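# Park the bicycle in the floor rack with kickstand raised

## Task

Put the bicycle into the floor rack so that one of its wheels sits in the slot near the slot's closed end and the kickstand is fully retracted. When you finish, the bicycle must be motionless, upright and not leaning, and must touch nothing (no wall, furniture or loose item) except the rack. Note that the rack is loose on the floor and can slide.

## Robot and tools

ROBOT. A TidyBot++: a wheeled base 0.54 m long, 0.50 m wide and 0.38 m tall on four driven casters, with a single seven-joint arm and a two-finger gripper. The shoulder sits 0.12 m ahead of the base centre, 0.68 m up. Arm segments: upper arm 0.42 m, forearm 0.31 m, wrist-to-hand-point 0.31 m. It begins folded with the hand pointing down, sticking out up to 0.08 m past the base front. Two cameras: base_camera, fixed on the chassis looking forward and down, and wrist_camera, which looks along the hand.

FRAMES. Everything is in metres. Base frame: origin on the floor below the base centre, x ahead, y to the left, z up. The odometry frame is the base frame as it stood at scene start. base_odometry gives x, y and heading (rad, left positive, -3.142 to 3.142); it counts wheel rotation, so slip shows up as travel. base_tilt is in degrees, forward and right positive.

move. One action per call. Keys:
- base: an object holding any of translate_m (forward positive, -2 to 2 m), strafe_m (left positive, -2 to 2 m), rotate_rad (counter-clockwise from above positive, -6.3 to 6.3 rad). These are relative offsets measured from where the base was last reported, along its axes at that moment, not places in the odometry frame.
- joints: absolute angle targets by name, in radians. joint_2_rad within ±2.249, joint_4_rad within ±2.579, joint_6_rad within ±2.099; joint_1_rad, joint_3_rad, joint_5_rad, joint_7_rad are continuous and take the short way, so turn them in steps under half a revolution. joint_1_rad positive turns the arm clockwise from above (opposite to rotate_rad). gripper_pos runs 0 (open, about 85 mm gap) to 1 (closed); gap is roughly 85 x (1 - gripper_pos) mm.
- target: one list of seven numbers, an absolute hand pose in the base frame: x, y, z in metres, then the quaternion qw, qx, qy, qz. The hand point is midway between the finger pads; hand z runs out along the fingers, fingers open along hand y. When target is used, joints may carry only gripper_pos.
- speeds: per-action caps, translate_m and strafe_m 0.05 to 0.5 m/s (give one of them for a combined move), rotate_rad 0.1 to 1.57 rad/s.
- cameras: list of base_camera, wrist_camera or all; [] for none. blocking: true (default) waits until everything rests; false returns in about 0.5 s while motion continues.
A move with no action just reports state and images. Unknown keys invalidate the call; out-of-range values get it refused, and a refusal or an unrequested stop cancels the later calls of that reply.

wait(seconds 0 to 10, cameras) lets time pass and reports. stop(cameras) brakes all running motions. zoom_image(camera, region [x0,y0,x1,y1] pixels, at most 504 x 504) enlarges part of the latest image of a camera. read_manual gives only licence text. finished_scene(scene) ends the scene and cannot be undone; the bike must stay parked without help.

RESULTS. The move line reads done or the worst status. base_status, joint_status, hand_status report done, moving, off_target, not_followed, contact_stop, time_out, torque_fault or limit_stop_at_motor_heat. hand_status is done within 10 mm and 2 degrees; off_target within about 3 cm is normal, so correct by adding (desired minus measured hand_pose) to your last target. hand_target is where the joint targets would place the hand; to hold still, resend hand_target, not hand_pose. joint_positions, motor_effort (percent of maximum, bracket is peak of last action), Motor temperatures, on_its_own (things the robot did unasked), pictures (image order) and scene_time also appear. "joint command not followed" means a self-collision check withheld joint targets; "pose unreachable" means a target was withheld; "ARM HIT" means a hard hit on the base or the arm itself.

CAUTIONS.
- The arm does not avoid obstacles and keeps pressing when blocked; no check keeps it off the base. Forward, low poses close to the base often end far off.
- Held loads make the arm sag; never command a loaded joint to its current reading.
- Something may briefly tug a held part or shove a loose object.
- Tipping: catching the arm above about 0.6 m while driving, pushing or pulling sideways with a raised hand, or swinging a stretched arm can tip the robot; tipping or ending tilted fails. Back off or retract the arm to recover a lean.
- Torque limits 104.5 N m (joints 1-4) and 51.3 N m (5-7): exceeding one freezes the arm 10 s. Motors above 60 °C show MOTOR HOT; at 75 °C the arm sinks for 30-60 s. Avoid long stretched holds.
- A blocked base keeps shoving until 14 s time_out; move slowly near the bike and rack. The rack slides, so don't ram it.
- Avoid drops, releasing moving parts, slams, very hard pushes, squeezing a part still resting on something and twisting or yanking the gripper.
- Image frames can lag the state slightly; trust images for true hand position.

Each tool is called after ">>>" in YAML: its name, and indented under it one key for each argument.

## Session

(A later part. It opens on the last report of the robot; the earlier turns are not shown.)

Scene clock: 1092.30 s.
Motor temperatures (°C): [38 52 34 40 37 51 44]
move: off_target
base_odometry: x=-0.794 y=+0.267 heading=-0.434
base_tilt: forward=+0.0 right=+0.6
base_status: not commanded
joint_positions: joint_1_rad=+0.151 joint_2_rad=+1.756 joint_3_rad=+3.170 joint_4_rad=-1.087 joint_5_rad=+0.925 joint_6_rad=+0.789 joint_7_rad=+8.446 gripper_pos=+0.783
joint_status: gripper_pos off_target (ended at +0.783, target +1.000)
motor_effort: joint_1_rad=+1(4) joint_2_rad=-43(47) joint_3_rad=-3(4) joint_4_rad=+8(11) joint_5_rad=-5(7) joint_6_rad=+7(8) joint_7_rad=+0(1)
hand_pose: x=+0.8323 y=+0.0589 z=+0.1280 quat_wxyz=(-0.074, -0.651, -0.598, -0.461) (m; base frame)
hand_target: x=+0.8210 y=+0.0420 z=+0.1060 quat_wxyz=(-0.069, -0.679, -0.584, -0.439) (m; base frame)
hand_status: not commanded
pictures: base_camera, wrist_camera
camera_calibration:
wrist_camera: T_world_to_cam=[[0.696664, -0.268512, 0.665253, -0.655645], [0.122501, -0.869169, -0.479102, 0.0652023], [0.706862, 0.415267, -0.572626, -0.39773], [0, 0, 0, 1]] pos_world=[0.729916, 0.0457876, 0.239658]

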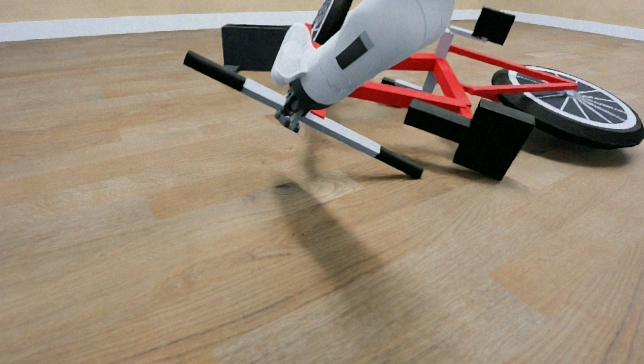

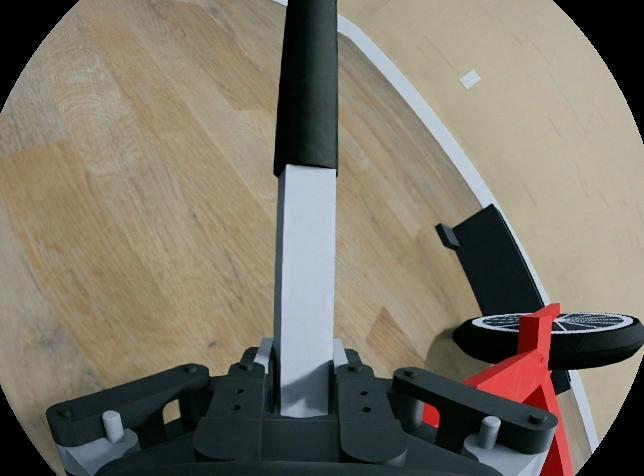

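>>> move:
  joints: {"gripper_pos": 0}
  cameras: []

>>> move:
  target: [0.68, -0.04, 0.32, 0.0686, 0.6788, 0.5837, 0.4393]
  cameras: []

>>> move:
  joints: {"joint_1_rad": 0, "joint_2_rad": 0.1, "joint_3_rad": 3.14, "joint_4_rad": -1.8, "joint_5_rad": 0, "joint_6_rad": -1.24, "joint_7_rad": 7.85}

Scene clock: 1095.73 s.
Motor temperatures (°C): [38 52 34 40 37 51 44]
move: done
base_odometry: x=-0.794 y=+0.267 heading=-0.434
base_tilt: forward=+0.0 right=+0.6
base_status: not commanded
joint_positions: joint_1_rad=+0.151 joint_2_rad=+1.757 joint_3_rad=+3.170 joint_4_rad=-1.087 joint_5_rad=+0.925 joint_6_rad=+0.789 joint_7_rad=+8.446 gripper_pos=+0.000
joint_status: all done
motor_effort: joint_1_rad=+0(1) joint_2_rad=-46(47) joint_3_rad=-4(4) joint_4_rad=+8(9) joint_5_rad=-2(5) joint_6_rad=+7(7) joint_7_rad=+1(1)
hand_pose: x=+0.8315 y=+0.0590 z=+0.1270 quat_wxyz=(-0.073, -0.652, -0.598, -0.461) (m; base frame)
hand_target: x=+0.8210 y=+0.0420 z=+0.1060 quat_wxyz=(-0.069, -0.679, -0.584, -0.439) (m; base frame)
hand_status: not commanded
pictures: none
No camera images: "cameras" was empty.

Scene clock: 1097.87 s.
Motor temperatures (°C): [38 52 34 40 37 51 44]
move: off_target
base_odometry: x=-0.794 y=+0.267 heading=-0.434
base_tilt: forward=+0.0 right=+0.6
base_status: not commanded
joint_positions: joint_1_rad=+0.535 joint_2_rad=+1.264 joint_3_rad=+3.027 joint_4_rad=-1.917 joint_5_rad=+0.928 joint_6_rad=+0.792 joint_7_rad=+8.782 gripper_pos=+0.000
joint_status: not commanded
motor_effort: joint_1_rad=+0(2) joint_2_rad=-38(47) joint_3_rad=-6(6) joint_4_rad=+1(8) joint_5_rad=-1(3) joint_6_rad=+6(7) joint_7_rad=+1(1)
hand_pose: x=+0.6757 y=-0.0511 z=+0.2954 quat_wxyz=(-0.060, -0.718, -0.556, -0.413) (m; base frame)
hand_target: x=+0.6800 y=-0.0400 z=+0.3200 quat_wxyz=(-0.069, -0.679, -0.584, -0.439) (m; base frame)
hand_status: off_target (0.027 m and 6.4 deg from the pose sent, 0.265 m and 4.3 deg at the start)
pictures: none
No camera images: "cameras" was empty.

Scene clock: 1100.93 s.
Motor temperatures (°C): [38 52 34 40 37 51 44]
move: done
base_odometry: x=-0.794 y=+0.267 heading=-0.434
base_tilt: forward=+0.0 right=+0.6
base_status: not commanded
joint_positions: joint_1_rad=+0.019 joint_2_rad=+0.116 joint_3_rad=+3.122 joint_4_rad=-1.812 joint_5_rad=+0.071 joint_6_rad=-1.193 joint_7_rad=+7.895 gripper_pos=+0.000
joint_status: all done
motor_effort: joint_1_rad=+0(1) joint_2_rad=-20(41) joint_3_rad=+0(7) joint_4_rad=+16(17) joint_5_rad=+0(3) joint_6_rad=+0(7) joint_7_rad=+1(2)
hand_pose: x=+0.4686 y=-0.0190 z=+0.6791 quat_wxyz=(-0.032, -0.999, -0.033, -0.009) (m; base frame)
hand_target: x=+0.4590 y=+0.0019 z=+0.6875 quat_wxyz=(+0.000, -1.000, +0.001, -0.001) (m; base frame)
hand_status: not commanded
pictures: base_camera, wrist_camera
camera_calibration:
wrist_camera: T_world_to_cam=[[0.0810106, -0.993293, 0.0824964, -0.119331], [-0.996534, -0.0791493, 0.0255934, 0.502701], [-0.0188922, -0.0842838, -0.996263, 0.825593], [0, 0, 0, 1]] pos_world=[0.526223, -0.00915806, 0.819486]

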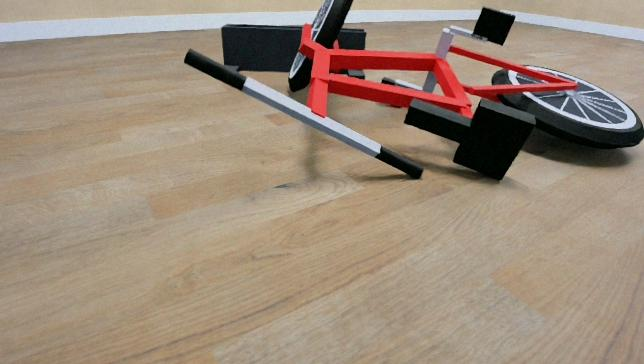

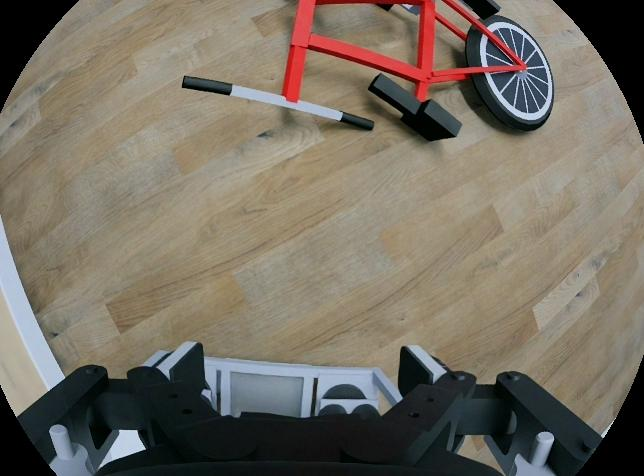

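>>> zoom_image:
  camera: "base_camera"
  region: [300, 0, 644, 200]

>>> zoom_image:
  camera: "wrist_camera"
  region: [250, 0, 570, 180]

Scaled by 1.465.

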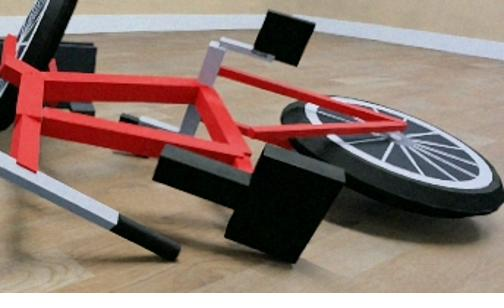

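Scaled by 1.575.

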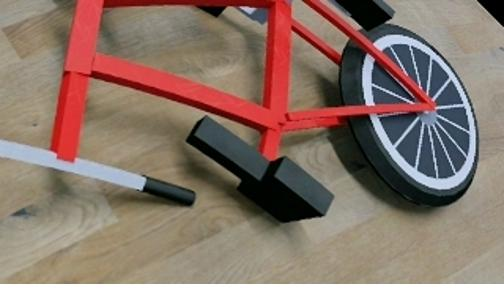

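>>> move:
  base: {"translate_m": 0.1}
  target: [0.58, 0.2, 0.42, 0.4964, 0.768, 0.0327, 0.405]

Scene clock: 1105.90 s.
Motor temperatures (°C): [38 51 34 40 37 51 44]
move: off_target
base_odometry: x=-0.703 y=+0.225 heading=-0.434
base_tilt: forward=+0.0 right=+0.6
base_status: done
joint_positions: joint_1_rad=-1.425 joint_2_rad=+1.443 joint_3_rad=+3.809 joint_4_rad=-1.536 joint_5_rad=+0.570 joint_6_rad=-1.068 joint_7_rad=+6.323 gripper_pos=+0.000
joint_status: not commanded
motor_effort: joint_1_rad=+0(2) joint_2_rad=-36(39) joint_3_rad=+12(13) joint_4_rad=+0(17) joint_5_rad=+4(4) joint_6_rad=-7(7) joint_7_rad=+1(1)
hand_pose: x=+0.5591 y=+0.1798 z=+0.4228 quat_wxyz=(-0.515, -0.773, -0.004, -0.370) (m; base frame)
hand_target: x=+0.5800 y=+0.2000 z=+0.4200 quat_wxyz=(-0.496, -0.767, -0.033, -0.405) (m; base frame)
hand_status: off_target (0.029 m and 5.7 deg from the pose sent, 0.357 m and 76.1 deg at the start)
pictures: base_camera, wrist_camera
camera_calibration:
wrist_camera: T_world_to_cam=[[-0.374089, -0.449777, 0.811023, -0.059356], [-0.754929, -0.360246, -0.548001, 0.7732], [0.538646, -0.817266, -0.204786, 0.0741261], [0, 0, 0, 1]] pos_world=[0.521579, 0.312426, 0.487033]

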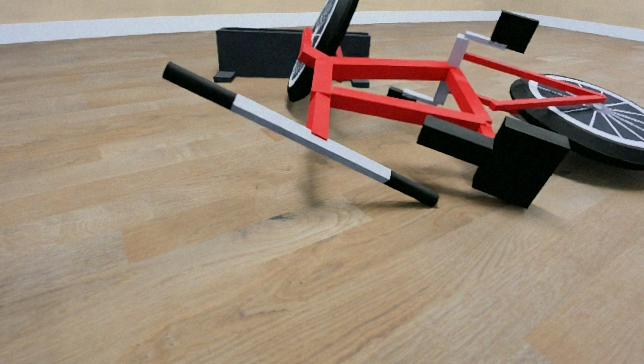

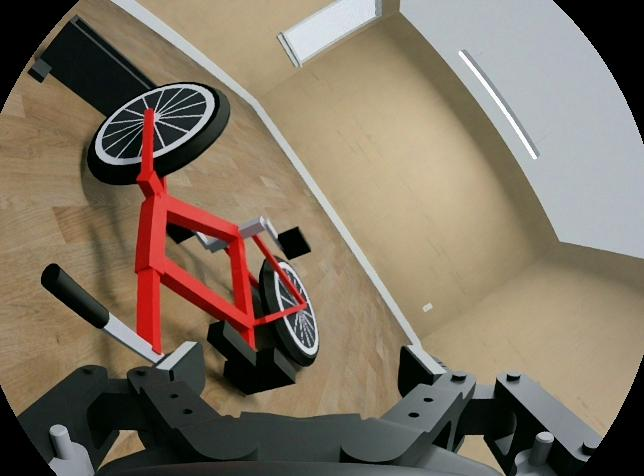

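>>> move:
  target: [0.64, 0.165, 0.2, 0.4964, 0.768, 0.0327, 0.405]

Scene clock: 1107.80 s.
Motor temperatures (°C): [38 51 34 40 37 51 44]
move: off_target
base_odometry: x=-0.703 y=+0.225 heading=-0.434
base_tilt: forward=+0.0 right=+0.6
base_status: not commanded
joint_positions: joint_1_rad=-1.231 joint_2_rad=+1.955 joint_3_rad=+3.811 joint_4_rad=-0.947 joint_5_rad=+0.570 joint_6_rad=-1.075 joint_7_rad=+6.285 gripper_pos=+0.000
joint_status: not commanded
motor_effort: joint_1_rad=+0(1) joint_2_rad=-38(41) joint_3_rad=+11(13) joint_4_rad=-1(2) joint_5_rad=+3(4) joint_6_rad=-7(8) joint_7_rad=+0(1)
hand_pose: x=+0.6446 y=+0.1840 z=+0.2000 quat_wxyz=(-0.489, -0.772, -0.071, -0.400) (m; base frame)
hand_target: x=+0.6400 y=+0.1650 z=+0.2000 quat_wxyz=(-0.496, -0.767, -0.033, -0.405) (m; base frame)
hand_status: off_target (0.020 m and 4.5 deg from the pose sent, 0.238 m and 5.7 deg at the start)
pictures: base_camera, wrist_camera
camera_calibration:
wrist_camera: T_world_to_cam=[[-0.284053, -0.491154, 0.823457, 0.102345], [-0.701401, -0.479114, -0.527719, 0.700425], [0.653721, -0.727473, -0.208402, -0.104149], [0, 0, 0, 1]] pos_world=[0.588434, 0.310084, 0.263646]

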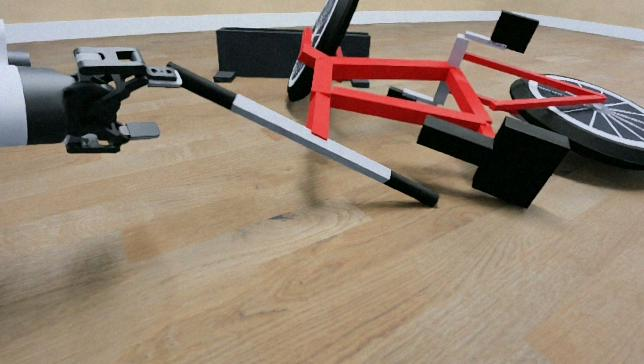

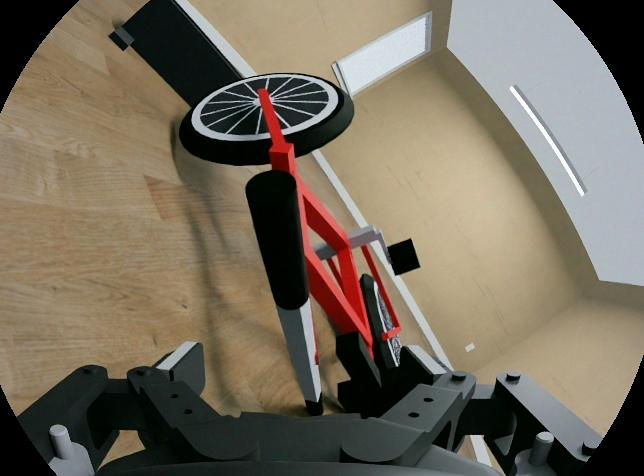

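>>> move:
  target: [0.702, 0.045, 0.165, 0.4964, 0.768, 0.0327, 0.405]

Scene clock: 1109.67 s.
Motor temperatures (°C): [38 51 34 40 37 51 44]
move: off_target
base_odometry: x=-0.703 y=+0.225 heading=-0.434
base_tilt: forward=+0.0 right=+0.6
base_status: not commanded
joint_positions: joint_1_rad=-1.062 joint_2_rad=+2.102 joint_3_rad=+3.978 joint_4_rad=-0.963 joint_5_rad=+0.567 joint_6_rad=-0.923 joint_7_rad=+6.239 gripper_pos=+0.000
joint_status: not commanded
motor_effort: joint_1_rad=+0(4) joint_2_rad=-34(39) joint_3_rad=+12(15) joint_4_rad=-5(5) joint_5_rad=+3(4) joint_6_rad=-8(9) joint_7_rad=+0(1)
hand_pose: x=+0.7034 y=+0.0476 z=+0.1801 quat_wxyz=(-0.525, -0.749, -0.064, -0.400) (m; base frame)
hand_target: x=+0.7020 y=+0.0450 z=+0.1650 quat_wxyz=(-0.496, -0.767, -0.033, -0.405) (m; base frame)
hand_status: off_target (0.015 m and 5.4 deg from the pose sent, 0.154 m and 4.5 deg at the start)
pictures: base_camera, wrist_camera
camera_calibration:
wrist_camera: T_world_to_cam=[[-0.324942, -0.419939, 0.847386, 0.089473], [-0.703526, -0.491467, -0.513333, 0.66532], [0.632031, -0.762962, -0.13574, -0.242115], [0, 0, 0, 1]] pos_world=[0.650168, 0.179831, 0.232848]

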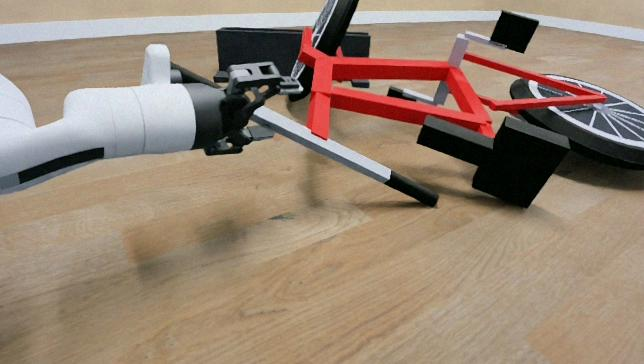

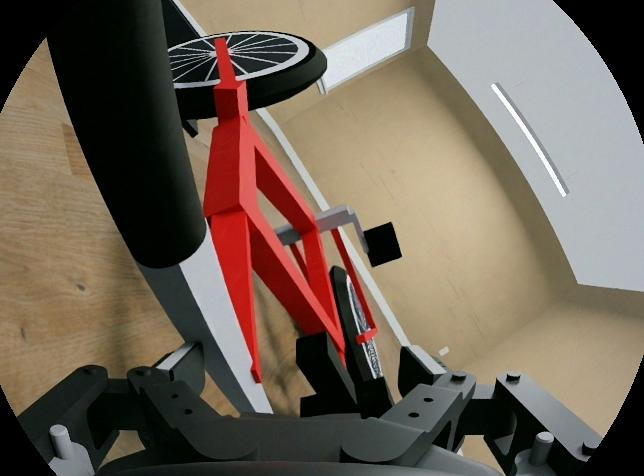

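>>> move:
  target: [0.714, 0.062, 0.134, 0.4964, 0.768, 0.0327, 0.405]

Scene clock: 1111.27 s.
Motor temperatures (°C): [38 51 34 40 37 51 44]
move: off_target
base_odometry: x=-0.703 y=+0.225 heading=-0.434
base_tilt: forward=+0.0 right=+0.6
base_status: not commanded
joint_positions: joint_1_rad=-0.964 joint_2_rad=+2.130 joint_3_rad=+3.946 joint_4_rad=-0.723 joint_5_rad=+0.567 joint_6_rad=-1.003 joint_7_rad=+6.239 gripper_pos=+0.000
joint_status: not commanded
motor_effort: joint_1_rad=+0(1) joint_2_rad=-37(38) joint_3_rad=+10(13) joint_4_rad=-2(5) joint_5_rad=+3(3) joint_6_rad=-7(8) joint_7_rad=+0(1)
hand_pose: x=+0.7213 y=+0.0793 z=+0.1375 quat_wxyz=(-0.480, -0.777, -0.034, -0.406) (m; base frame)
hand_target: x=+0.7140 y=+0.0620 z=+0.1340 quat_wxyz=(-0.496, -0.767, -0.033, -0.405) (m; base frame)
hand_status: off_target (0.019 m and 2.2 deg from the pose sent, 0.049 m and 5.4 deg at the start)
pictures: base_camera, wrist_camera
camera_calibration:
wrist_camera: T_world_to_cam=[[-0.337326, -0.517568, 0.786343, 0.169797], [-0.700233, -0.420339, -0.577052, 0.672374], [0.629194, -0.745277, -0.220627, -0.222677], [0, 0, 0, 1]] pos_world=[0.668202, 0.20455, 0.205348]

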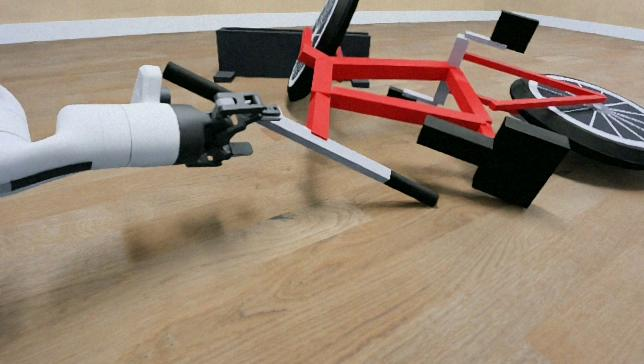

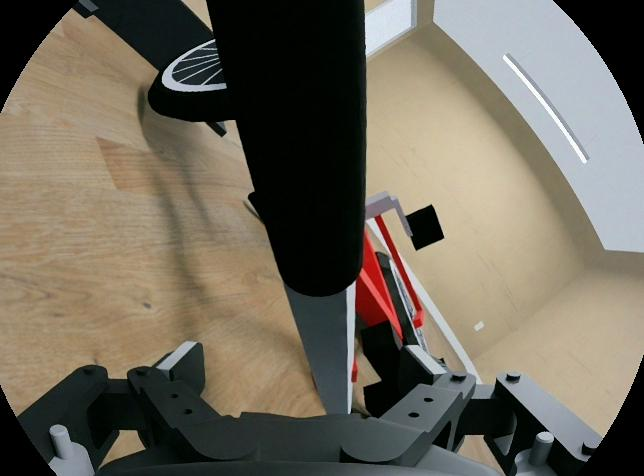

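>>> move:
  target: [0.718, 0.046, 0.142, 0.4964, 0.768, 0.0327, 0.405]
  cameras: ["wrist_camera"]

>>> move:
  joints: {"gripper_pos": 1}

Scene clock: 1112.23 s.
Motor temperatures (°C): [38 51 34 40 37 51 44]
move: done
base_odometry: x=-0.703 y=+0.225 heading=-0.434
base_tilt: forward=+0.0 right=+0.6
base_status: not commanded
joint_positions: joint_1_rad=-0.962 joint_2_rad=+2.131 joint_3_rad=+3.947 joint_4_rad=-0.786 joint_5_rad=+0.567 joint_6_rad=-0.998 joint_7_rad=+6.237 gripper_pos=+0.000
joint_status: not commanded
motor_effort: joint_1_rad=+0(2) joint_2_rad=-36(38) joint_3_rad=+11(11) joint_4_rad=-2(3) joint_5_rad=+1(4) joint_6_rad=-7(7) joint_7_rad=+1(1)
hand_pose: x=+0.7126 y=+0.0488 z=+0.1458 quat_wxyz=(-0.504, -0.768, -0.030, -0.394) (m; base frame)
hand_target: x=+0.7180 y=+0.0460 z=+0.1420 quat_wxyz=(-0.496, -0.768, -0.033, -0.405) (m; base frame)
hand_status: done (0.007 m and 1.6 deg from the pose sent, 0.034 m and 2.2 deg at the start)
pictures: wrist_camera
camera_calibration:
wrist_camera: T_world_to_cam=[[-0.351507, -0.469209, 0.810114, 0.148865], [-0.718235, -0.419882, -0.554831, 0.667815], [0.600484, -0.77688, -0.189411, -0.220619], [0, 0, 0, 1]] pos_world=[0.664453, 0.178858, 0.208139]

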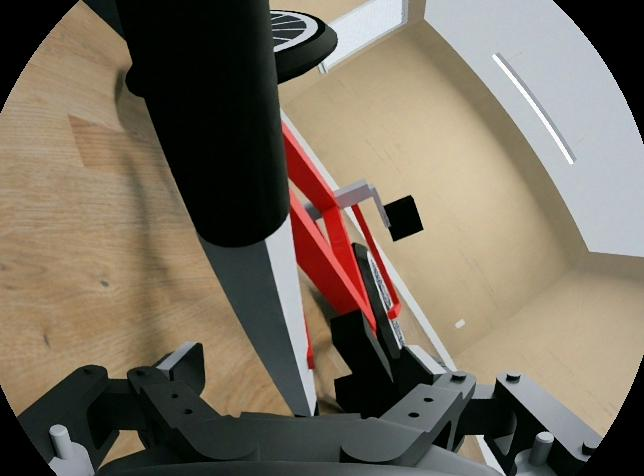

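Scene clock: 1113.33 s.
Motor temperatures (°C): [38 51 34 40 37 51 44]
move: off_target
base_odometry: x=-0.703 y=+0.225 heading=-0.433
base_tilt: forward=+0.0 right=+0.6
base_status: not commanded
joint_positions: joint_1_rad=-0.963 joint_2_rad=+2.131 joint_3_rad=+3.946 joint_4_rad=-0.778 joint_5_rad=+0.567 joint_6_rad=-0.980 joint_7_rad=+6.237 gripper_pos=+0.843
joint_status: gripper_pos off_target (ended at +0.843, target +1.000)
motor_effort: joint_1_rad=+3(4) joint_2_rad=-36(40) joint_3_rad=+12(14) joint_4_rad=-4(7) joint_5_rad=+2(5) joint_6_rad=-8(13) joint_7_rad=-1(1)
hand_pose: x=+0.7150 y=+0.0556 z=+0.1393 quat_wxyz=(-0.494, -0.774, -0.035, -0.395) (m; base frame)
hand_target: x=+0.7180 y=+0.0460 z=+0.1420 quat_wxyz=(-0.496, -0.768, -0.033, -0.405) (m; base frame)
hand_status: not commanded
pictures: base_camera, wrist_camera
camera_calibration:
wrist_camera: T_world_to_cam=[[-0.337092, -0.489647, 0.804123, 0.14983], [-0.716904, -0.420135, -0.556359, 0.668087], [0.61026, -0.764024, -0.209406, -0.222956], [0, 0, 0, 1]] pos_world=[0.665522, 0.183707, 0.204526]

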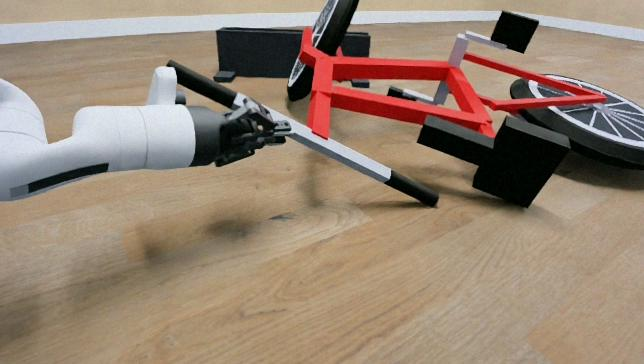

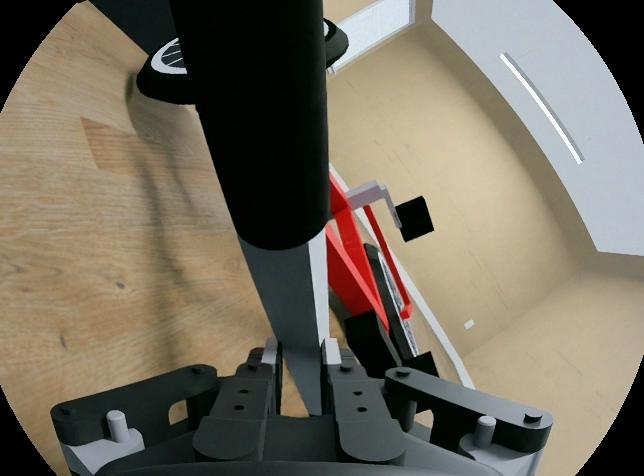

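>>> move:
  joints: {"gripper_pos": 0.3}
  cameras: []

>>> move:
  target: [0.732, 0.025, 0.137, 0.4964, 0.768, 0.0327, 0.405]
  cameras: ["wrist_camera"]

>>> move:
  joints: {"gripper_pos": 1}

Scene clock: 1114.43 s.
Motor temperatures (°C): [38 51 34 40 37 51 44]
move: done
base_odometry: x=-0.703 y=+0.225 heading=-0.433
base_tilt: forward=+0.0 right=+0.6
base_status: not commanded
joint_positions: joint_1_rad=-0.961 joint_2_rad=+2.131 joint_3_rad=+3.947 joint_4_rad=-0.781 joint_5_rad=+0.567 joint_6_rad=-0.980 joint_7_rad=+6.236 gripper_pos=+0.300
joint_status: all done
motor_effort: joint_1_rad=+0(3) joint_2_rad=-36(38) joint_3_rad=+10(12) joint_4_rad=-2(4) joint_5_rad=+2(4) joint_6_rad=-7(11) joint_7_rad=+0(1)
hand_pose: x=+0.7147 y=+0.0526 z=+0.1400 quat_wxyz=(-0.496, -0.773, -0.033, -0.394) (m; base frame)
hand_target: x=+0.7180 y=+0.0460 z=+0.1420 quat_wxyz=(-0.496, -0.768, -0.033, -0.405) (m; base frame)
hand_status: not commanded
pictures: none
No camera images: "cameras" was empty.

Scene clock: 1115.23 s.
Motor temperatures (°C): [38 51 34 40 37 51 44]
move: off_target
base_odometry: x=-0.703 y=+0.225 heading=-0.433
base_tilt: forward=+0.0 right=+0.6
base_status: not commanded
joint_positions: joint_1_rad=-0.913 joint_2_rad=+2.135 joint_3_rad=+3.971 joint_4_rad=-0.767 joint_5_rad=+0.567 joint_6_rad=-0.979 joint_7_rad=+6.236 gripper_pos=+0.300
joint_status: not commanded
motor_effort: joint_1_rad=+0(2) joint_2_rad=-36(37) joint_3_rad=+11(12) joint_4_rad=-2(3) joint_5_rad=+2(3) joint_6_rad=-7(8) joint_7_rad=+0(1)
hand_pose: x=+0.7260 y=+0.0297 z=+0.1451 quat_wxyz=(-0.503, -0.770, -0.020, -0.393) (m; base frame)
hand_target: x=+0.7320 y=+0.0250 z=+0.1370 quat_wxyz=(-0.496, -0.767, -0.033, -0.405) (m; base frame)
hand_status: off_target (0.011 m and 2.1 deg from the pose sent, 0.033 m and 1.4 deg at the start)
pictures: wrist_camera
camera_calibration:
wrist_camera: T_world_to_cam=[[-0.364836, -0.473791, 0.801509, 0.156201], [-0.720788, -0.401195, -0.565249, 0.671836], [0.589371, -0.783942, -0.195133, -0.234571], [0, 0, 0, 1]] pos_world=[0.679488, 0.159654, 0.208786]

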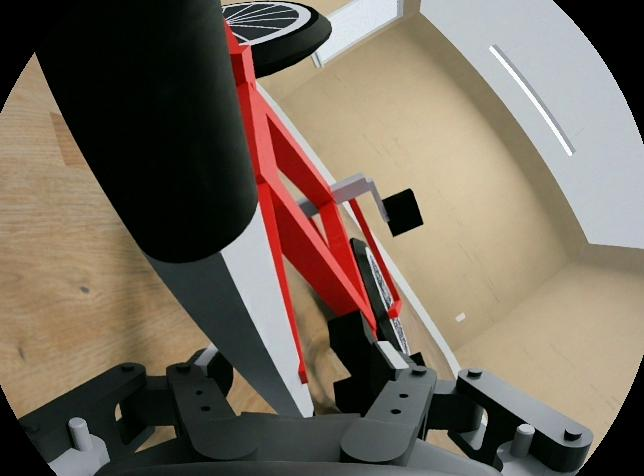

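Scene clock: 1116.17 s.
Motor temperatures (°C): [38 51 34 40 37 51 44]
move: off_target
base_odometry: x=-0.703 y=+0.225 heading=-0.433
base_tilt: forward=+0.0 right=+0.6
base_status: not commanded
joint_positions: joint_1_rad=-0.914 joint_2_rad=+2.142 joint_3_rad=+3.976 joint_4_rad=-0.755 joint_5_rad=+0.568 joint_6_rad=-0.975 joint_7_rad=+6.236 gripper_pos=+0.794
joint_status: gripper_pos off_target (ended at +0.794, target +1.000)
motor_effort: joint_1_rad=+3(5) joint_2_rad=-38(39) joint_3_rad=+12(13) joint_4_rad=-4(6) joint_5_rad=+2(4) joint_6_rad=-6(13) joint_7_rad=-1(1)
hand_pose: x=+0.7284 y=+0.0344 z=+0.1416 quat_wxyz=(-0.498, -0.771, -0.025, -0.396) (m; base frame)
hand_target: x=+0.7320 y=+0.0250 z=+0.1370 quat_wxyz=(-0.496, -0.767, -0.033, -0.405) (m; base frame)
hand_status: not commanded
pictures: base_camera, wrist_camera
camera_calibration:
wrist_camera: T_world_to_cam=[[-0.356788, -0.482399, 0.799996, 0.156762], [-0.7157, -0.409226, -0.565957, 0.670125], [0.600396, -0.774484, -0.199246, -0.240686], [0, 0, 0, 1]] pos_world=[0.680047, 0.163447, 0.205897]

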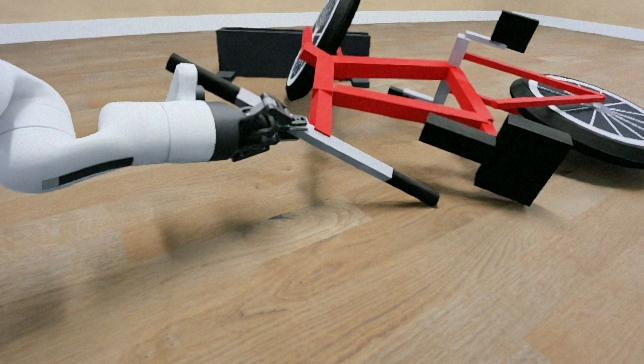

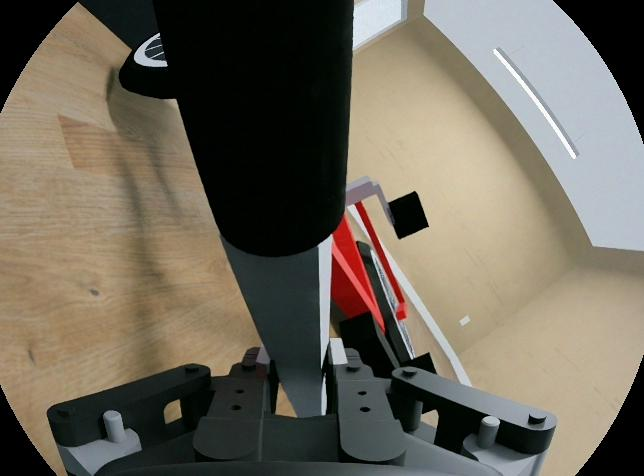

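>>> move:
  target: [0.7, 0.02, 0.22, 0.389, 0.869, -0.013, 0.305]

Scene clock: 1118.97 s.
Motor temperatures (°C): [38 51 34 40 37 51 44]
move: off_target
base_odometry: x=-0.703 y=+0.225 heading=-0.434
base_tilt: forward=+0.0 right=+0.6
base_status: not commanded
joint_positions: joint_1_rad=-1.031 joint_2_rad=+1.883 joint_3_rad=+4.112 joint_4_rad=-1.368 joint_5_rad=+0.005 joint_6_rad=-0.350 joint_7_rad=+6.732 gripper_pos=+0.804
joint_status: not commanded
motor_effort: joint_1_rad=-5(5) joint_2_rad=-41(41) joint_3_rad=+11(12) joint_4_rad=-13(14) joint_5_rad=+1(3) joint_6_rad=-14(15) joint_7_rad=+3(3)
hand_pose: x=+0.7166 y=-0.0002 z=+0.2060 quat_wxyz=(-0.399, -0.862, -0.002, -0.313) (m; base frame)
hand_target: x=+0.7000 y=+0.0200 z=+0.2200 quat_wxyz=(-0.389, -0.869, +0.013, -0.305) (m; base frame)
hand_status: off_target (0.030 m and 2.4 deg from the pose sent, 0.085 m and 20.3 deg at the start)
pictures: base_camera, wrist_camera
camera_calibration:
wrist_camera: T_world_to_cam=[[-0.244221, -0.665505, 0.705308, 0.0231432], [-0.829121, -0.233898, -0.50779, 0.753364], [0.502907, -0.708799, -0.494661, -0.116871], [0, 0, 0, 1]] pos_world=[0.689057, 0.108774, 0.308416]

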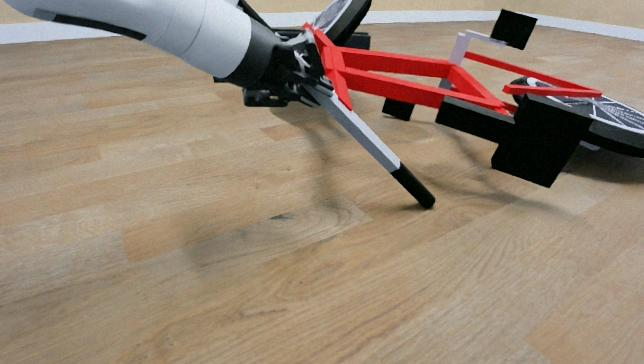

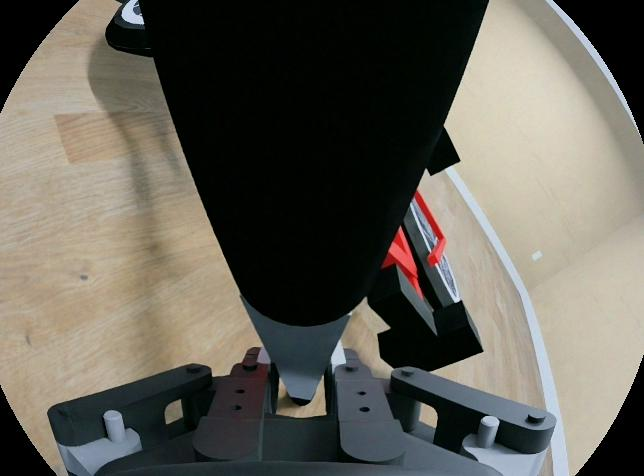

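>>> move:
  target: [0.64, 0.035, 0.27, 0.2677, 0.9405, -0.0513, 0.2027]

Scene clock: 1120.90 s.
Motor temperatures (°C): [38 51 34 40 37 51 44]
move: off_target
base_odometry: x=-0.703 y=+0.225 heading=-0.434
base_tilt: forward=+0.0 right=+0.6
base_status: not commanded
joint_positions: joint_1_rad=-0.924 joint_2_rad=+1.442 joint_3_rad=+3.920 joint_4_rad=-1.674 joint_5_rad=-0.180 joint_6_rad=-0.146 joint_7_rad=+7.166 gripper_pos=+0.804
joint_status: not commanded
motor_effort: joint_1_rad=-4(7) joint_2_rad=-42(44) joint_3_rad=+10(14) joint_4_rad=-9(14) joint_5_rad=+3(4) joint_6_rad=-14(16) joint_7_rad=+4(5)
hand_pose: x=+0.6819 y=+0.0355 z=+0.2731 quat_wxyz=(-0.268, -0.930, +0.045, -0.248) (m; base frame)
hand_target: x=+0.6400 y=+0.0350 z=+0.2700 quat_wxyz=(-0.268, -0.941, +0.051, -0.203) (m; base frame)
hand_status: off_target (0.042 m and 5.3 deg from the pose sent, 0.106 m and 22.5 deg at the start)
pictures: base_camera, wrist_camera
camera_calibration:
wrist_camera: T_world_to_cam=[[-0.210193, -0.842564, 0.495888, 0.0313803], [-0.893716, -0.0400337, -0.446842, 0.787554], [0.396346, -0.537106, -0.744598, 0.0939267], [0, 0, 0, 1]] pos_world=[0.673219, 0.108417, 0.406289]

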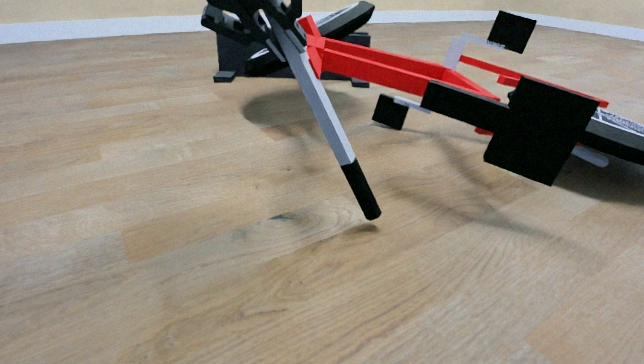

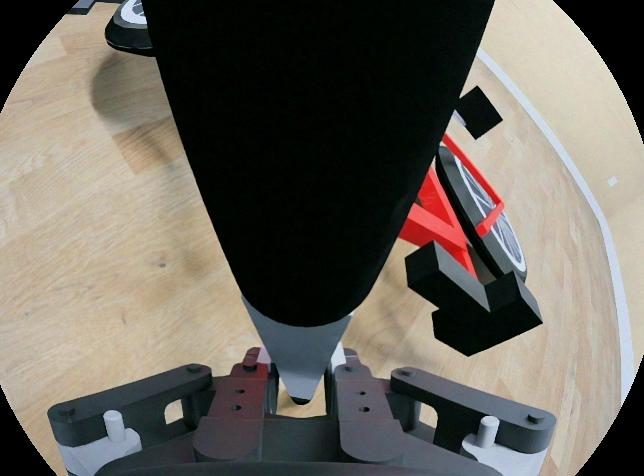

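>>> move:
  target: [0.68, 0.0, 0.39, 0.1045, 0.9661, -0.128, 0.199]

Scene clock: 1122.90 s.
Motor temperatures (°C): [38 51 34 40 37 51 44]
move: off_target
base_odometry: x=-0.703 y=+0.225 heading=-0.434
base_tilt: forward=+0.0 right=+0.6
base_status: not commanded
joint_positions: joint_1_rad=-0.478 joint_2_rad=+1.016 joint_3_rad=+3.608 joint_4_rad=-1.816 joint_5_rad=-0.180 joint_6_rad=-0.125 joint_7_rad=+7.485 gripper_pos=+0.815
joint_status: not commanded
motor_effort: joint_1_rad=-2(4) joint_2_rad=-53(54) joint_3_rad=+9(11) joint_4_rad=+4(9) joint_5_rad=-3(4) joint_6_rad=-1(14) joint_7_rad=-2(5)
hand_pose: x=+0.6673 y=-0.0106 z=+0.3444 quat_wxyz=(-0.126, -0.967, +0.136, -0.176) (m; base frame)
hand_target: x=+0.6800 y=+0.0000 z=+0.3900 quat_wxyz=(-0.104, -0.966, +0.128, -0.199) (m; base frame)
hand_status: off_target (0.048 m and 3.8 deg from the pose sent, 0.122 m and 22.1 deg at the start)
pictures: base_camera, wrist_camera
camera_calibration:
wrist_camera: T_world_to_cam=[[-0.298587, -0.929195, 0.217814, 0.107878], [-0.91751, 0.216649, -0.333526, 0.784068], [0.262721, -0.299433, -0.917234, 0.279171], [0, 0, 0, 1]] pos_world=[0.678257, 0.0139651, 0.494075]

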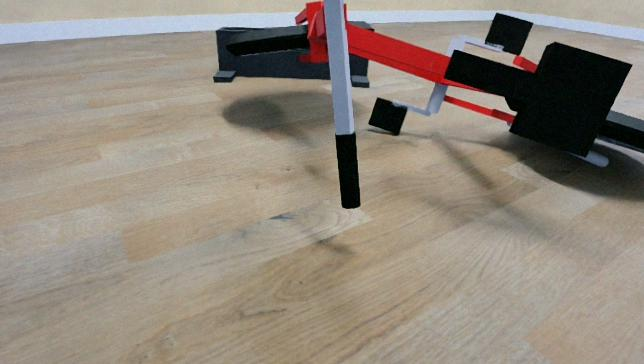

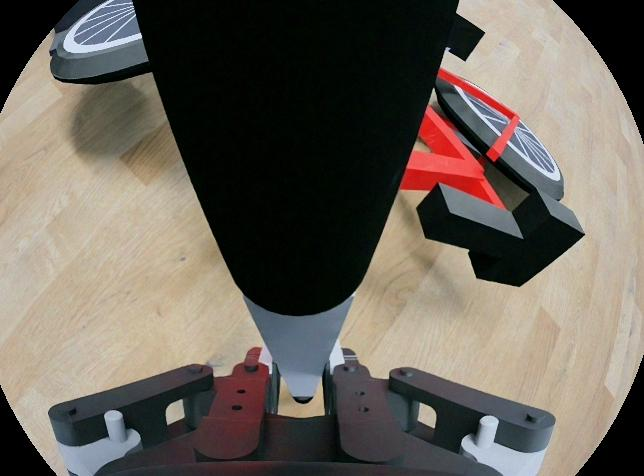

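>>> move:
  target: [0.76, -0.04, 0.5, 0.0114, 0.9877, -0.1311, 0.0866]

Scene clock: 1125.13 s.
Motor temperatures (°C): [38 51 34 40 37 51 44]
move: off_target
base_odometry: x=-0.703 y=+0.225 heading=-0.433
base_tilt: forward=+0.0 right=+0.6
base_status: not commanded
joint_positions: joint_1_rad=-0.028 joint_2_rad=+0.961 joint_3_rad=+3.252 joint_4_rad=-1.284 joint_5_rad=-0.126 joint_6_rad=-0.817 joint_7_rad=+7.615 gripper_pos=+0.816
joint_status: not commanded
motor_effort: joint_1_rad=+1(3) joint_2_rad=-69(69) joint_3_rad=+2(10) joint_4_rad=+20(20) joint_5_rad=+0(3) joint_6_rad=-3(3) joint_7_rad=+2(2)
hand_pose: x=+0.7370 y=-0.0160 z=+0.4169 quat_wxyz=(+0.007, -0.984, +0.175, -0.043) (m; base frame)
hand_target: x=+0.7600 y=-0.0400 z=+0.5000 quat_wxyz=(-0.011, -0.988, +0.131, -0.087) (m; base frame)
hand_status: off_target (0.090 m and 7.4 deg from the pose sent, 0.183 m and 16.8 deg at the start)
pictures: base_camera, wrist_camera
camera_calibration:
wrist_camera: T_world_to_cam=[[-0.331084, -0.943557, -0.00912862, 0.226231], [-0.942672, 0.331172, -0.0411749, 0.771851], [0.041874, -0.00502706, -0.99911, 0.527307], [0, 0, 0, 1]] pos_world=[0.780423, -0.0395022, 0.560684]

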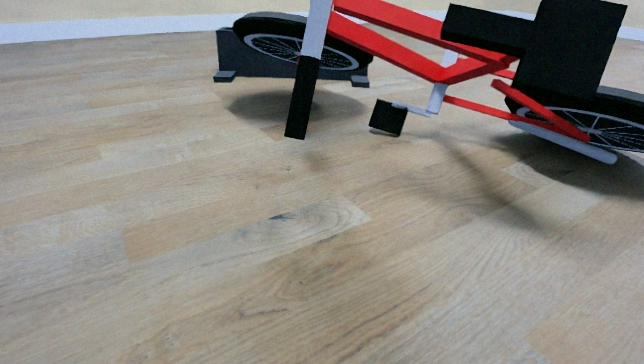

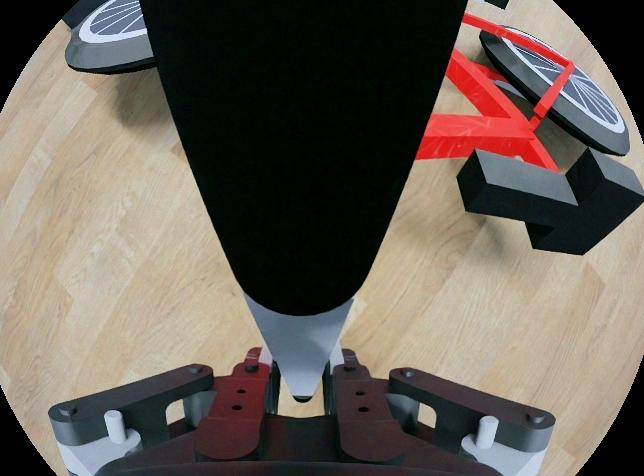

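>>> move:
  base: {"translate_m": 0.16, "strafe_m": -0.05}
  speeds: {"translate_m": 0.12}
  target: [0.72, -0.04, 0.6, 0.0114, 0.9877, -0.1311, 0.0866]

Scene clock: 1127.53 s.
Motor temperatures (°C): [38 51 34 40 37 51 44]
move: off_target
base_odometry: x=-0.579 y=+0.112 heading=-0.433
base_tilt: forward=+0.0 right=+0.6
base_status: done
joint_positions: joint_1_rad=-0.027 joint_2_rad=+0.778 joint_3_rad=+3.225 joint_4_rad=-1.395 joint_5_rad=-0.087 joint_6_rad=-1.111 joint_7_rad=+7.639 gripper_pos=+0.820
joint_status: not commanded
motor_effort: joint_1_rad=+4(6) joint_2_rad=-66(76) joint_3_rad=+4(7) joint_4_rad=+35(37) joint_5_rad=+0(3) joint_6_rad=+10(16) joint_7_rad=+0(3)
hand_pose: x=+0.6312 y=-0.0020 z=+0.4954 quat_wxyz=(+0.002, -0.987, +0.147, +0.070) (m; base frame)
hand_target: x=+0.7200 y=-0.0400 z=+0.6000 quat_wxyz=(-0.011, -0.988, +0.131, -0.087) (m; base frame)
hand_status: off_target (0.142 m and 18.1 deg from the pose sent, 0.185 m and 7.4 deg at the start)
pictures: base_camera, wrist_camera
camera_calibration:
wrist_camera: T_world_to_cam=[[-0.273395, -0.961369, 0.0320209, 0.148349], [-0.944709, 0.274626, 0.179181, 0.562728], [-0.181052, 0.0187367, -0.983295, 0.743208], [0, 0, 0, 1]] pos_world=[0.706731, -0.0258464, 0.625212]

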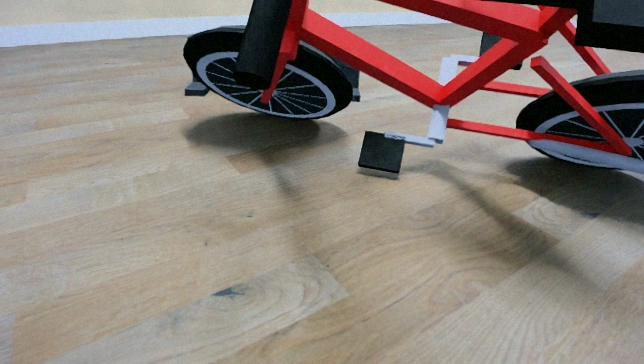

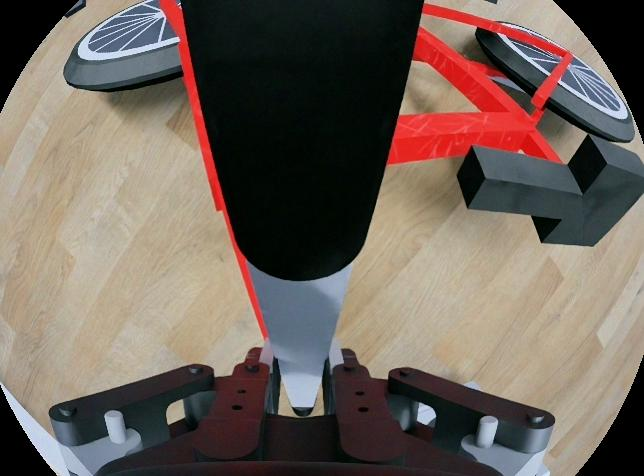

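>>> move:
  base: {"translate_m": 0.25}
  speeds: {"translate_m": 0.12}
  target: [0.61, -0.06, 0.64, -0.0172, 0.9827, -0.1305, -0.1294]

Scene clock: 1130.50 s.
Motor temperatures (°C): [38 52 34 40 37 51 44]
move: off_target
base_odometry: x=-0.353 y=+0.007 heading=-0.433
base_tilt: forward=+0.0 right=+0.6
base_status: done
joint_positions: joint_1_rad=+0.097 joint_2_rad=+0.729 joint_3_rad=+3.209 joint_4_rad=-1.178 joint_5_rad=-0.087 joint_6_rad=-1.719 joint_7_rad=+7.732 gripper_pos=+0.820
joint_status: not commanded
motor_effort: joint_1_rad=+3(6) joint_2_rad=-46(70) joint_3_rad=+2(7) joint_4_rad=+30(37) joint_5_rad=-2(6) joint_6_rad=+12(17) joint_7_rad=+0(1)
hand_pose: x=+0.5513 y=-0.0388 z=+0.6164 quat_wxyz=(+0.024, -0.961, +0.140, +0.238) (m; base frame)
hand_target: x=+0.6100 y=-0.0600 z=+0.6400 quat_wxyz=(+0.017, -0.983, +0.131, +0.129) (m; base frame)
hand_status: off_target (0.067 m and 12.8 deg from the pose sent, 0.157 m and 7.3 deg at the start)
pictures: base_camera, wrist_camera
camera_calibration:
wrist_camera: T_world_to_cam=[[-0.258931, -0.965476, 0.0284871, 0.0812884], [-0.832069, 0.237936, 0.501046, 0.213741], [-0.490526, 0.106033, -0.864951, 0.949438], [0, 0, 0, 1]] pos_world=[0.66462, -0.0730469, 0.711808]

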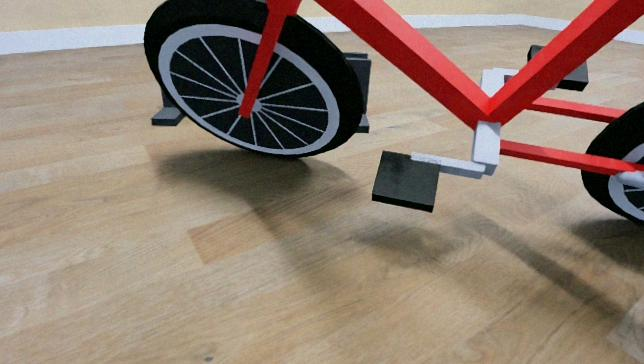

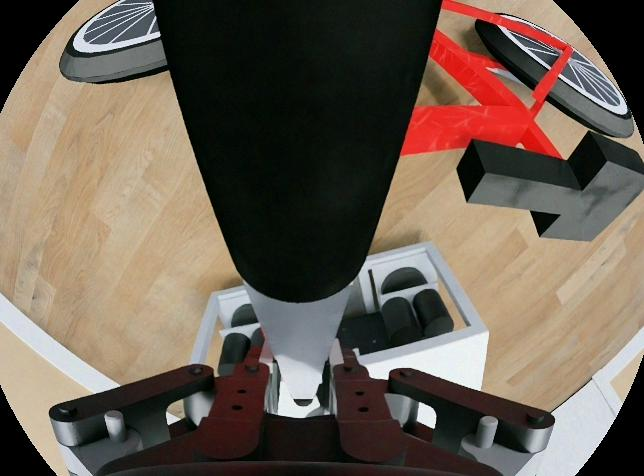

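>>> move:
  base: {"translate_m": 0.2}
  speeds: {"translate_m": 0.12}
  target: [0.59, -0.09, 0.68, -0.0197, 0.9784, -0.1115, -0.1725]

Scene clock: 1133.37 s.
Motor temperatures (°C): [38 52 34 40 37 51 44]
move: off_target
base_odometry: x=-0.171 y=-0.077 heading=-0.433
base_tilt: forward=+0.0 right=+0.6
base_status: done
joint_positions: joint_1_rad=+0.146 joint_2_rad=+0.694 joint_3_rad=+3.209 joint_4_rad=-0.989 joint_5_rad=-0.083 joint_6_rad=-1.888 joint_7_rad=+7.811 gripper_pos=+0.822
joint_status: not commanded
motor_effort: joint_1_rad=+1(4) joint_2_rad=-35(50) joint_3_rad=+0(3) joint_4_rad=+20(32) joint_5_rad=-4(6) joint_6_rad=+8(15) joint_7_rad=+1(2)
hand_pose: x=+0.5681 y=-0.0635 z=+0.6870 quat_wxyz=(+0.037, -0.970, +0.118, +0.210) (m; base frame)
hand_target: x=+0.5900 y=-0.0900 z=+0.6800 quat_wxyz=(+0.020, -0.978, +0.112, +0.173) (m; base frame)
hand_status: off_target (0.035 m and 4.9 deg from the pose sent, 0.090 m and 8.5 deg at the start)
pictures: base_camera, wrist_camera
camera_calibration:
wrist_camera: T_world_to_cam=[[-0.223574, -0.974615, -0.0118148, 0.0668059], [-0.870375, 0.194177, 0.452486, 0.250505], [-0.438706, 0.111448, -0.891693, 1.01065], [0, 0, 0, 1]] pos_world=[0.676348, -0.096167, 0.788631]

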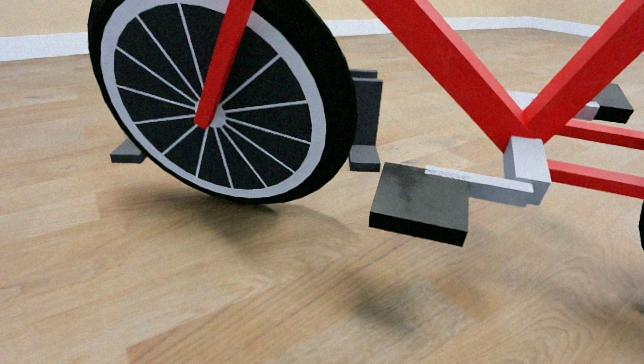

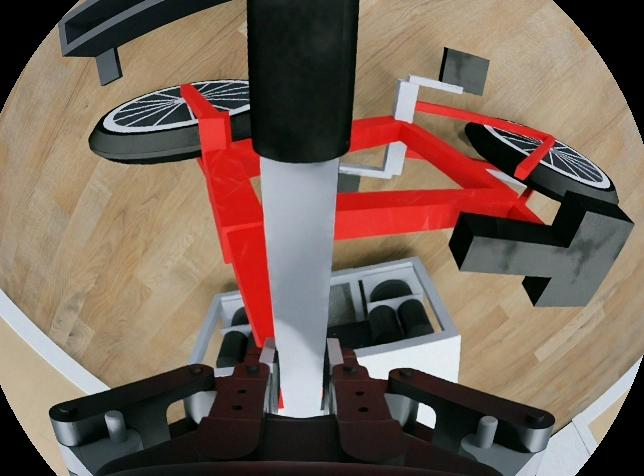

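>>> move:
  base: {"translate_m": 0.08}
  speeds: {"translate_m": 0.1}
  target: [0.62, -0.1, 0.675, -0.0197, 0.9784, -0.1115, -0.1725]

Scene clock: 1135.03 s.
Motor temperatures (°C): [38 52 34 40 37 51 44]
move: off_target
base_odometry: x=-0.098 y=-0.111 heading=-0.433
base_tilt: forward=+0.0 right=+0.6
base_status: done
joint_positions: joint_1_rad=+0.156 joint_2_rad=+0.761 joint_3_rad=+3.209 joint_4_rad=-0.794 joint_5_rad=-0.083 joint_6_rad=-1.902 joint_7_rad=+7.819 gripper_pos=+0.824
joint_status: not commanded
motor_effort: joint_1_rad=+0(4) joint_2_rad=-37(39) joint_3_rad=+0(2) joint_4_rad=+15(23) joint_5_rad=-4(6) joint_6_rad=+2(12) joint_7_rad=+0(0)
hand_pose: x=+0.6224 y=-0.0780 z=+0.6954 quat_wxyz=(+0.031, -0.981, +0.115, +0.154) (m; base frame)
hand_target: x=+0.6200 y=-0.1000 z=+0.6750 quat_wxyz=(+0.020, -0.978, +0.112, +0.173) (m; base frame)
hand_status: off_target (0.030 m and 2.5 deg from the pose sent, 0.065 m and 4.9 deg at the start)
pictures: base_camera, wrist_camera
camera_calibration:
wrist_camera: T_world_to_cam=[[-0.215599, -0.976397, -0.0128631, 0.0605217], [-0.916411, 0.19777, 0.347962, 0.398425], [-0.337205, 0.0868082, -0.93742, 1.01023], [0, 0, 0, 1]] pos_world=[0.718825, -0.1074, 0.809154]

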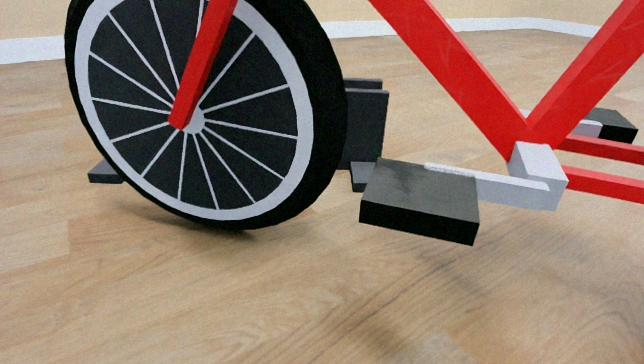

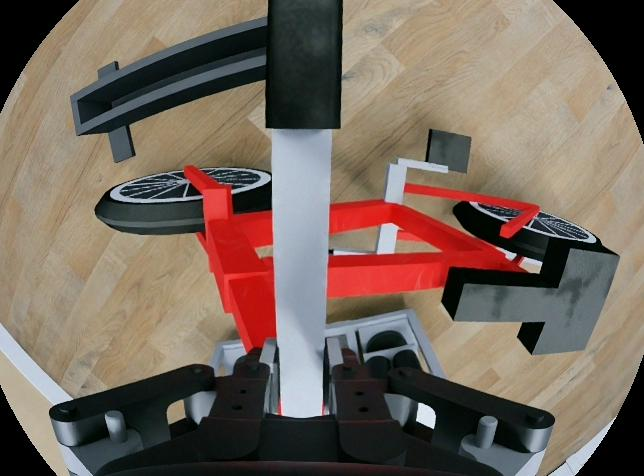

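>>> move:
  target: [0.65, -0.105, 0.625, -0.0197, 0.9784, -0.1115, -0.1725]

Scene clock: 1136.17 s.
Motor temperatures (°C): [38 51 34 40 37 51 44]
move: off_target
base_odometry: x=-0.098 y=-0.111 heading=-0.433
base_tilt: forward=+0.0 right=+0.6
base_status: not commanded
joint_positions: joint_1_rad=+0.159 joint_2_rad=+0.809 joint_3_rad=+3.209 joint_4_rad=-0.692 joint_5_rad=-0.083 joint_6_rad=-1.898 joint_7_rad=+7.819 gripper_pos=+0.824
joint_status: not commanded
motor_effort: joint_1_rad=+0(1) joint_2_rad=-27(37) joint_3_rad=+0(1) joint_4_rad=+9(15) joint_5_rad=-2(4) joint_6_rad=+3(4) joint_7_rad=+0(0)
hand_pose: x=+0.6522 y=-0.0844 z=+0.6927 quat_wxyz=(+0.027, -0.985, +0.114, +0.126) (m; base frame)
hand_target: x=+0.6500 y=-0.1050 z=+0.6250 quat_wxyz=(+0.020, -0.978, +0.112, +0.173) (m; base frame)
hand_status: off_target (0.071 m and 5.4 deg from the pose sent, 0.080 m and 2.5 deg at the start)
pictures: base_camera, wrist_camera
camera_calibration:
wrist_camera: T_world_to_cam=[[-0.212656, -0.977063, -0.0111795, 0.0575719], [-0.934642, 0.200059, 0.293975, 0.477468], [-0.284995, 0.0729642, -0.955748, 0.995826], [0, 0, 0, 1]] pos_world=[0.74231, -0.11193, 0.812039]

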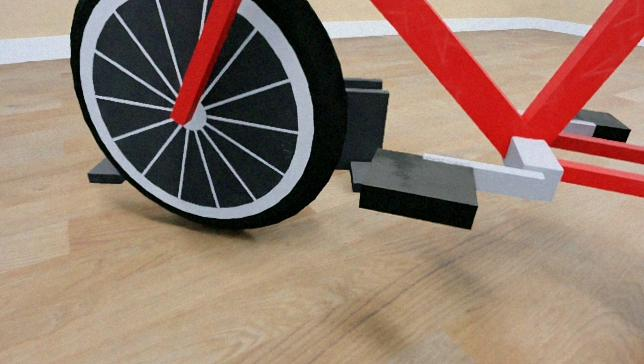

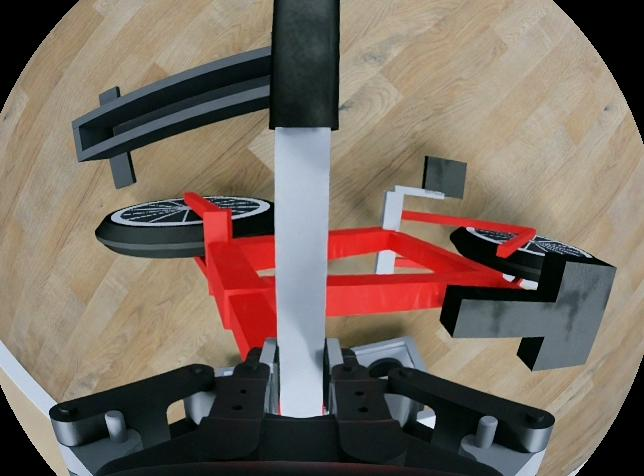

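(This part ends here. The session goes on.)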